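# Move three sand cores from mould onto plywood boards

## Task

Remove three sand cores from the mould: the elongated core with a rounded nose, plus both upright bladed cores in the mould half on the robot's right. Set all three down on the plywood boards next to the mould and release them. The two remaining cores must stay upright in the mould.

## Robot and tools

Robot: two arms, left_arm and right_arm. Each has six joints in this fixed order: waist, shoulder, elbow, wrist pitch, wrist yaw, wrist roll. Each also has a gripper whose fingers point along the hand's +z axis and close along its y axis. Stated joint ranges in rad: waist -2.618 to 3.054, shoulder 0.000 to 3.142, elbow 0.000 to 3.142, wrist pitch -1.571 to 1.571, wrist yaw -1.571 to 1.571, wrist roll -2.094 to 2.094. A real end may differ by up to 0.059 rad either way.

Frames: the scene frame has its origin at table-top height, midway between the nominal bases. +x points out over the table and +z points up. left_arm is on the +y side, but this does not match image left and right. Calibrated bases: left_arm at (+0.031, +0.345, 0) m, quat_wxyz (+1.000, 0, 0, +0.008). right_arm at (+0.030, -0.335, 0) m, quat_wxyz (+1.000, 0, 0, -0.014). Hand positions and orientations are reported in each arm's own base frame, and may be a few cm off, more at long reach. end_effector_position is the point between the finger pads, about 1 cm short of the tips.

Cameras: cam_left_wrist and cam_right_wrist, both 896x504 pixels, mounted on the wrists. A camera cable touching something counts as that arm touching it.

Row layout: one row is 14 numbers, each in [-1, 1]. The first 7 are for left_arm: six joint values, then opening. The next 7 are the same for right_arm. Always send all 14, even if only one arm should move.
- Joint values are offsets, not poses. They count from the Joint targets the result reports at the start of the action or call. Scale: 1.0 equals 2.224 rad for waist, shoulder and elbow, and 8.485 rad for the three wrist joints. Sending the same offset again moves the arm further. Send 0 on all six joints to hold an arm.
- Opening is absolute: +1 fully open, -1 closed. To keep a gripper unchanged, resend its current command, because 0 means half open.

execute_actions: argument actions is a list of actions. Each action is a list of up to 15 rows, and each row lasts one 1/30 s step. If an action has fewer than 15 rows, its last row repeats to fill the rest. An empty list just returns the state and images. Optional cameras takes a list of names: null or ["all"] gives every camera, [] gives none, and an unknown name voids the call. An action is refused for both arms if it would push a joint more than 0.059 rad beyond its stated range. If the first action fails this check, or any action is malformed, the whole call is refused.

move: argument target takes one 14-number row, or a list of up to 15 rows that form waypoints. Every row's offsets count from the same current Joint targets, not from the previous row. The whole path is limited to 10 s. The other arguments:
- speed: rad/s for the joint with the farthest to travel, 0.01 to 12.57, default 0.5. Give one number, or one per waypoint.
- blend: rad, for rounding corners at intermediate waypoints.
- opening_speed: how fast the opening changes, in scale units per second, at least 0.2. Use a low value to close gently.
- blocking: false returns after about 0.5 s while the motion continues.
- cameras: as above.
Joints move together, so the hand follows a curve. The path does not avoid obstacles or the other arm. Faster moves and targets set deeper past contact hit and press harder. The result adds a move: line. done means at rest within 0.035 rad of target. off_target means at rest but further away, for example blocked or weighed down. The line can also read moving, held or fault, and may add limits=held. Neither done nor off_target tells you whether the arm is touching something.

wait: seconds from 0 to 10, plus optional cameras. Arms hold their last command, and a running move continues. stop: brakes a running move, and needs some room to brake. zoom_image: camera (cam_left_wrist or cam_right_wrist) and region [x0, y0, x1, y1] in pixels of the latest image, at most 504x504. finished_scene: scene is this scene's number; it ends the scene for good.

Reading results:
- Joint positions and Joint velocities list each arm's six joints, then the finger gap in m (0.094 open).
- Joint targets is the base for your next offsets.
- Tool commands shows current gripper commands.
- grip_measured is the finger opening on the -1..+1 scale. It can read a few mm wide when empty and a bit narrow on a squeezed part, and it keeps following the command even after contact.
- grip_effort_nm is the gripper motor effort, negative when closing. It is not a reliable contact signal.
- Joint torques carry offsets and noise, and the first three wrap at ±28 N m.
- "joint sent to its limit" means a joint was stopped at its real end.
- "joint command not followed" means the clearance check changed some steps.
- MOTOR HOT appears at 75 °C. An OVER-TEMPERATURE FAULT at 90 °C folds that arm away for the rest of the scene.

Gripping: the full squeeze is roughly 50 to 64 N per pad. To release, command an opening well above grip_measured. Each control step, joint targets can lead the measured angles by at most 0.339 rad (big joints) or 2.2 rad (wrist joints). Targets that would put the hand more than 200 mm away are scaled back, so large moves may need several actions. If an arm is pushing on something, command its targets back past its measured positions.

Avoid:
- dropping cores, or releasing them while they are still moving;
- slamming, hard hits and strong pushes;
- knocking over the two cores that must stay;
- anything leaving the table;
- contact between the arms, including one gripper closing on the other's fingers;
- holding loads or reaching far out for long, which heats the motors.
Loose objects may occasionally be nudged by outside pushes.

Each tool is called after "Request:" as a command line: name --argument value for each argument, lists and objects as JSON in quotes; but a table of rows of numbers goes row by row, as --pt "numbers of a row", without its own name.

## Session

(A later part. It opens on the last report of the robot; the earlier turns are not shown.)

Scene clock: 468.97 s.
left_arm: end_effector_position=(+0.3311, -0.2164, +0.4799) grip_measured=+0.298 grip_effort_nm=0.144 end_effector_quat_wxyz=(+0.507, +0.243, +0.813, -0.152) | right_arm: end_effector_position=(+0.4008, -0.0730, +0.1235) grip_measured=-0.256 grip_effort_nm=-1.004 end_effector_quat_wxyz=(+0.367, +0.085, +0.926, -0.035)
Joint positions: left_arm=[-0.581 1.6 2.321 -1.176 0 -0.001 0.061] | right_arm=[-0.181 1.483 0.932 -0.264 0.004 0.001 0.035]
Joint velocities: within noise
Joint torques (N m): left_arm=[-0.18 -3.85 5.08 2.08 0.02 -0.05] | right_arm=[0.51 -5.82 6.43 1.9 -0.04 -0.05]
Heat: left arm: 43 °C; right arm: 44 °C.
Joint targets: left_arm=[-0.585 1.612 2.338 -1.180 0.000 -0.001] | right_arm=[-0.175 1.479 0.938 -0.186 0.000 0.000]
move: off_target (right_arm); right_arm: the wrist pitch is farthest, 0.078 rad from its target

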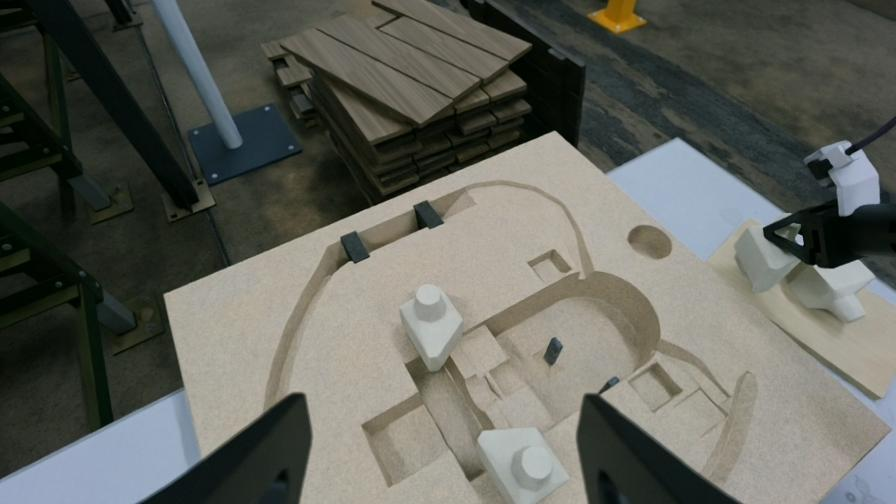

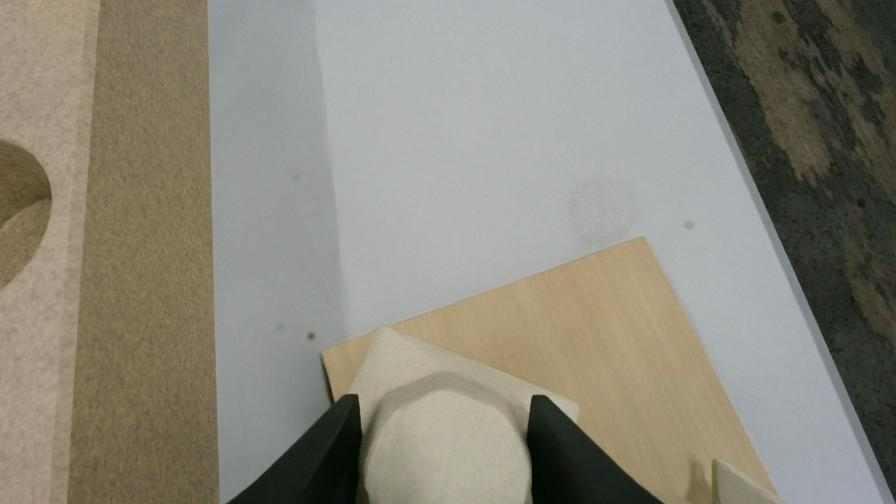

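Request:
move --target '[0,0,0,0,0,0,0.3,0,0.002,-0.018,0.0030,0,0,-0.38]' --speed 0.1 --cameras '["cam_left_wrist"]'

Request:
zoom_image --camera "cam_left_wrist" --region '[680, 180, 896, 380]'

Scene clock: 472.47 s.
left_arm: end_effector_position=(+0.3311, -0.2164, +0.4799) grip_measured=+0.298 grip_effort_nm=0.134 end_effector_quat_wxyz=(+0.507, +0.243, +0.813, -0.152) | right_arm: end_effector_position=(+0.3953, -0.0720, +0.1119) grip_measured=-0.256 grip_effort_nm=-1.004 end_effector_quat_wxyz=(+0.361, +0.085, +0.928, -0.034)
Joint positions: left_arm=[-0.581 1.6 2.321 -1.176 0 -0.001 0.061] | right_arm=[-0.181 1.483 0.893 -0.238 0.004 0.001 0.035]
Joint velocities: within noise
Joint torques (N m): left_arm=[-0.17 -3.85 5.05 2.06 0.02 -0.04] | right_arm=[0.53 -5.39 6.26 1.88 -0.04 -0.05]
Heat: left arm: 43 °C; right arm: 44 °C.
Joint targets: left_arm=[-0.585 1.612 2.338 -1.180 0.000 -0.001] | right_arm=[-0.175 1.483 0.898 -0.160 0.000 0.000]
move: off_target (right_arm); right_arm: the wrist pitch is farthest, 0.077 rad from its target
Images, in order (width x height): cam_left_wrist 896x504.

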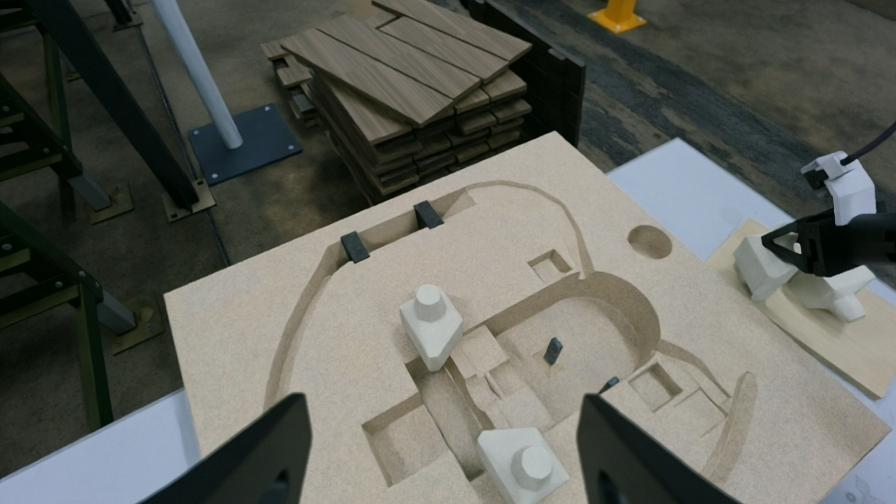

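Scaled by 2.333.

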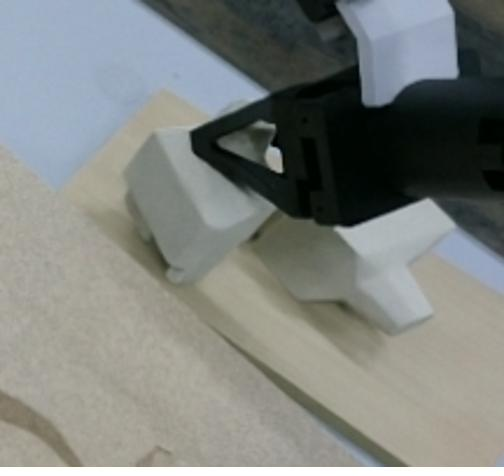

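Request:
move --target '[0,0,0,0,0,0,0.3,0,0.001,-0.009,0.0015,0,0,-0.38]' --speed 0.1 --cameras '["cam_left_wrist"]'

Request:
zoom_image --camera "cam_left_wrist" --region '[680, 180, 896, 380]'

Scene clock: 476.37 s.
left_arm: end_effector_position=(+0.3311, -0.2164, +0.4799) grip_measured=+0.298 grip_effort_nm=0.139 end_effector_quat_wxyz=(+0.507, +0.243, +0.813, -0.152) | right_arm: end_effector_position=(+0.3947, -0.0719, +0.1089) grip_measured=-0.256 grip_effort_nm=-1.004 end_effector_quat_wxyz=(+0.363, +0.085, +0.927, -0.035)
Joint positions: left_arm=[-0.581 1.6 2.321 -1.176 0 -0.001 0.061] | right_arm=[-0.181 1.483 0.877 -0.218 0.004 0.001 0.035]
Joint velocities: within noise
Joint torques (N m): left_arm=[-0.17 -3.95 5.01 2.05 0.02 -0.04] | right_arm=[0.54 -5.19 5.89 1.83 -0.04 -0.05]
Heat: left arm: 43 °C; right arm: 44 °C.
Joint targets: left_arm=[-0.585 1.612 2.338 -1.180 0.000 -0.001] | right_arm=[-0.175 1.486 0.878 -0.147 0.000 0.000]
move: off_target (right_arm); right_arm: the wrist pitch is farthest, 0.071 rad from its target
Images, in order (width x height): cam_left_wrist 896x504.

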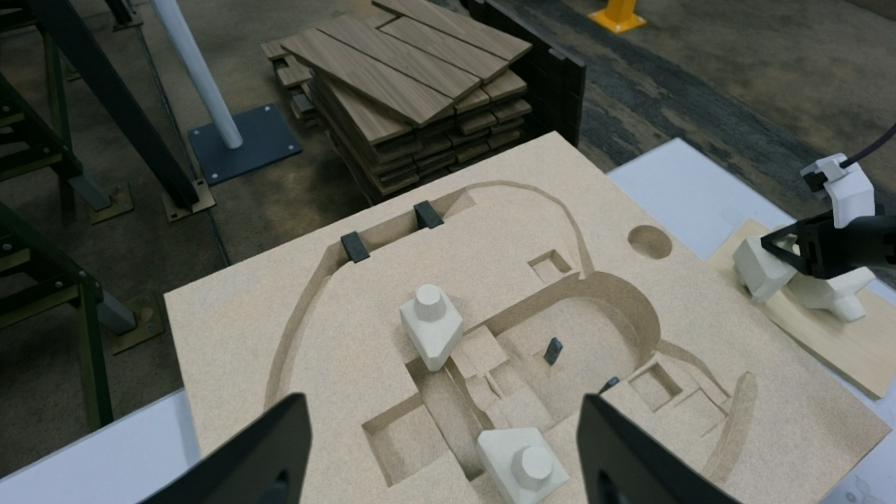

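Scaled by 2.333.

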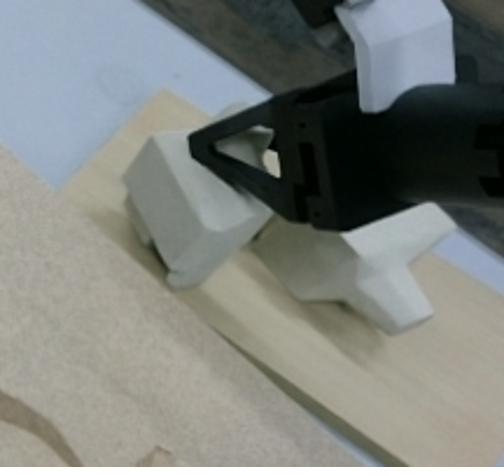

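Request:
move --target '[0,0,0,0,0,0,0.3,0,0,0,0,0,0,-0.05]' --speed 0.1 --opening_speed 0.2

Request:
zoom_image --camera "cam_left_wrist" --region '[680, 180, 896, 380]'

Scene clock: 482.60 s.
left_arm: end_effector_position=(+0.3311, -0.2164, +0.4799) grip_measured=+0.298 grip_effort_nm=0.144 end_effector_quat_wxyz=(+0.507, +0.243, +0.813, -0.152) | right_arm: end_effector_position=(+0.4018, -0.0735, +0.1159) grip_measured=-0.053 grip_effort_nm=0.178 end_effector_quat_wxyz=(+0.382, +0.085, +0.920, -0.037)
Joint positions: left_arm=[-0.581 1.6 2.321 -1.176 0 -0.001 0.061] | right_arm=[-0.181 1.483 0.877 -0.177 0.005 0.001 0.044]
Joint velocities: within noise
Joint torques (N m): left_arm=[-0.18 -3.82 5.01 2.06 0.02 -0.07] | right_arm=[0.47 -5.24 5.98 1.51 -0.05 -0.05]
Heat: left arm: 43 °C; right arm: 44 °C.
Joint targets: left_arm=[-0.585 1.612 2.338 -1.180 0.000 -0.001] | right_arm=[-0.175 1.486 0.878 -0.147 0.000 0.000]
move: done

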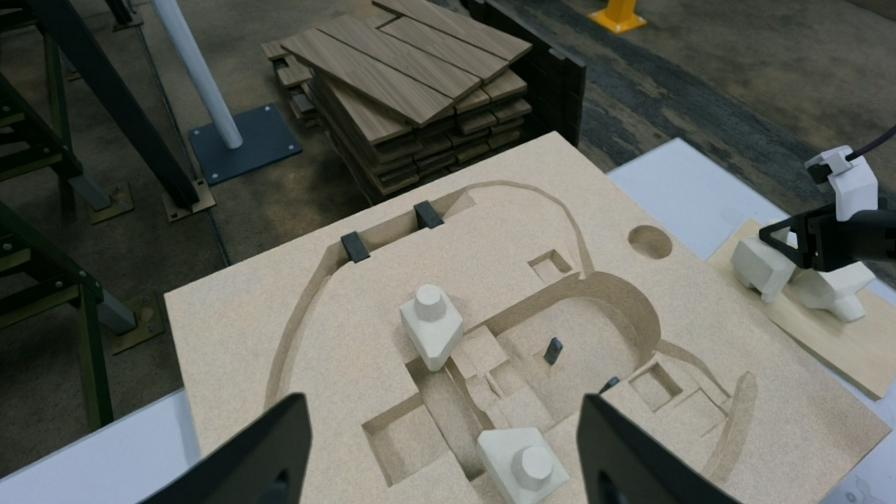

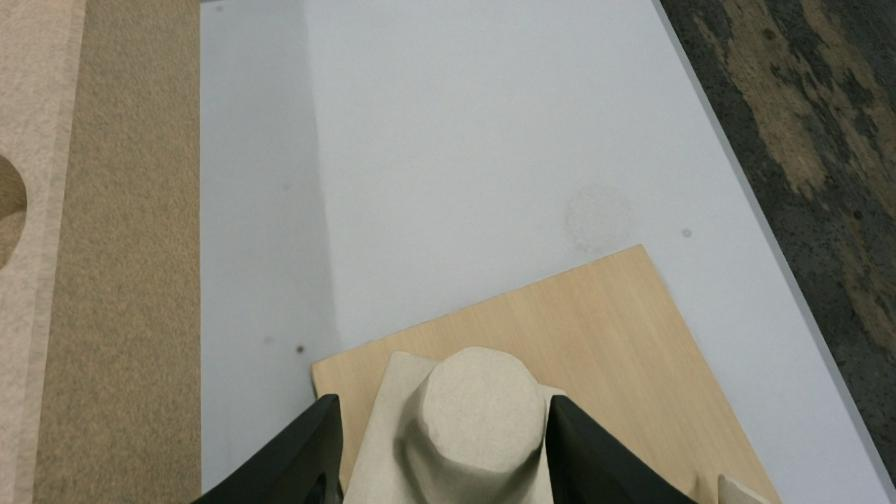

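Scaled by 2.333.

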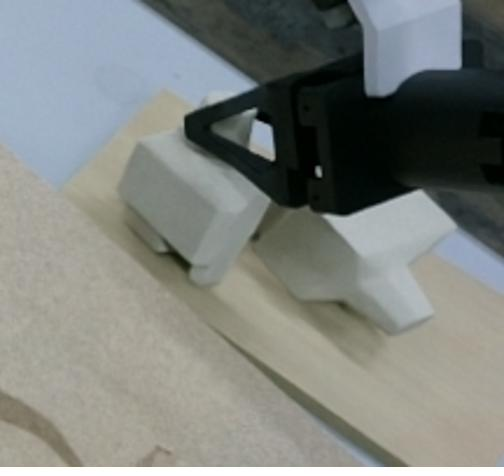

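Request:
move --pt "0 0 0 0 0 0 0.3 0 0 0 0 0 0 0.3" --pt "0 0 0 0 0 0 0.3 0 -0.03 0.10 -0.02 0 0 0.3" --pt "0 0 0 0 0 0 0.3 0 -0.15 0.30 -0.05 0 0 0.3" --speed 0.3 --opening_speed 0.3

Request:
zoom_image --camera "cam_left_wrist" --region '[680, 180, 896, 380]'

Scene clock: 491.20 s.
left_arm: end_effector_position=(+0.3311, -0.2164, +0.4799) grip_measured=+0.298 grip_effort_nm=0.144 end_effector_quat_wxyz=(+0.507, +0.243, +0.813, -0.152) | right_arm: end_effector_position=(+0.3590, -0.0657, +0.4555) grip_measured=+0.297 grip_effort_nm=0.178 end_effector_quat_wxyz=(+0.631, +0.072, +0.770, -0.059)
Joint positions: left_arm=[-0.581 1.6 2.321 -1.176 0 -0.001 0.061] | right_arm=[-0.181 1.157 1.524 -0.563 0.005 0.001 0.061]
Joint velocities: within noise
Joint torques (N m): left_arm=[-0.18 -3.89 5.08 2.07 0.01 -0.06] | right_arm=[0.55 -2.82 7.16 1.47 -0.06 -0.05]
Heat: left arm: 43 °C; right arm: 44 °C.
Joint targets: left_arm=[-0.585 1.612 2.338 -1.180 0.000 -0.001] | right_arm=[-0.175 1.152 1.545 -0.571 0.000 0.000]
move: done

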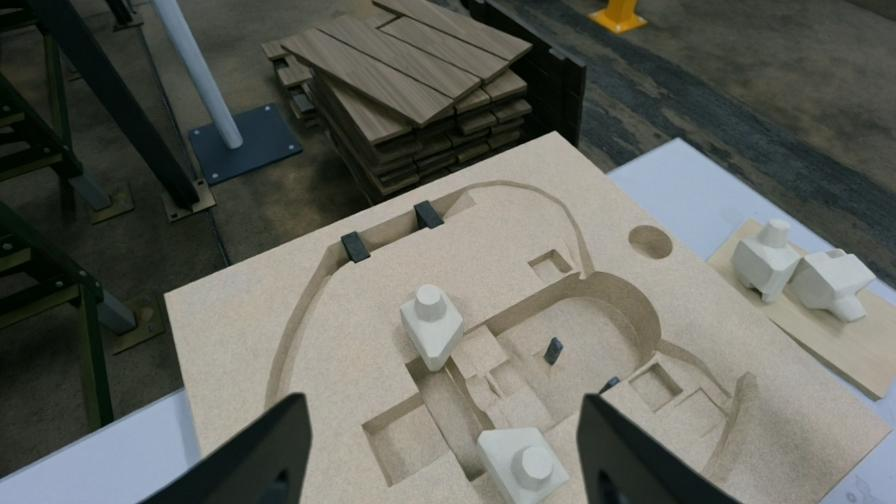

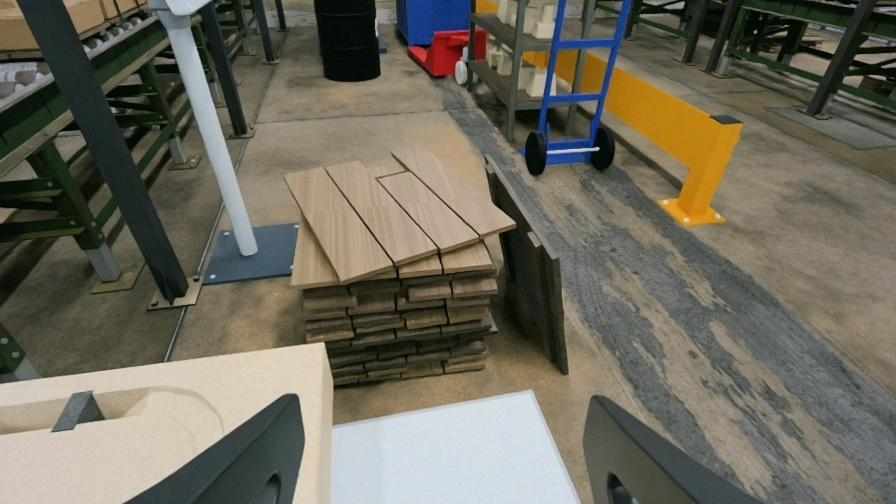

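Scaled by 2.333.

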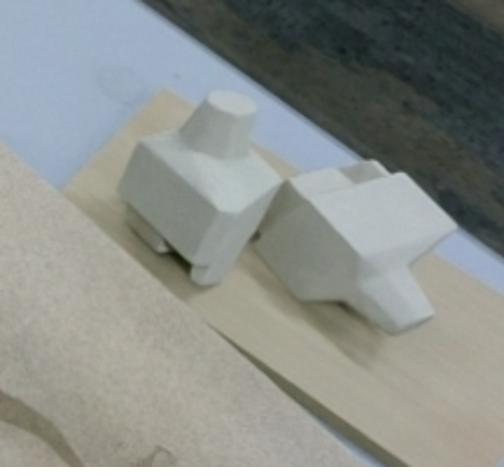

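Request:
finished_scene --scene 1

The scene is finished: the task was done.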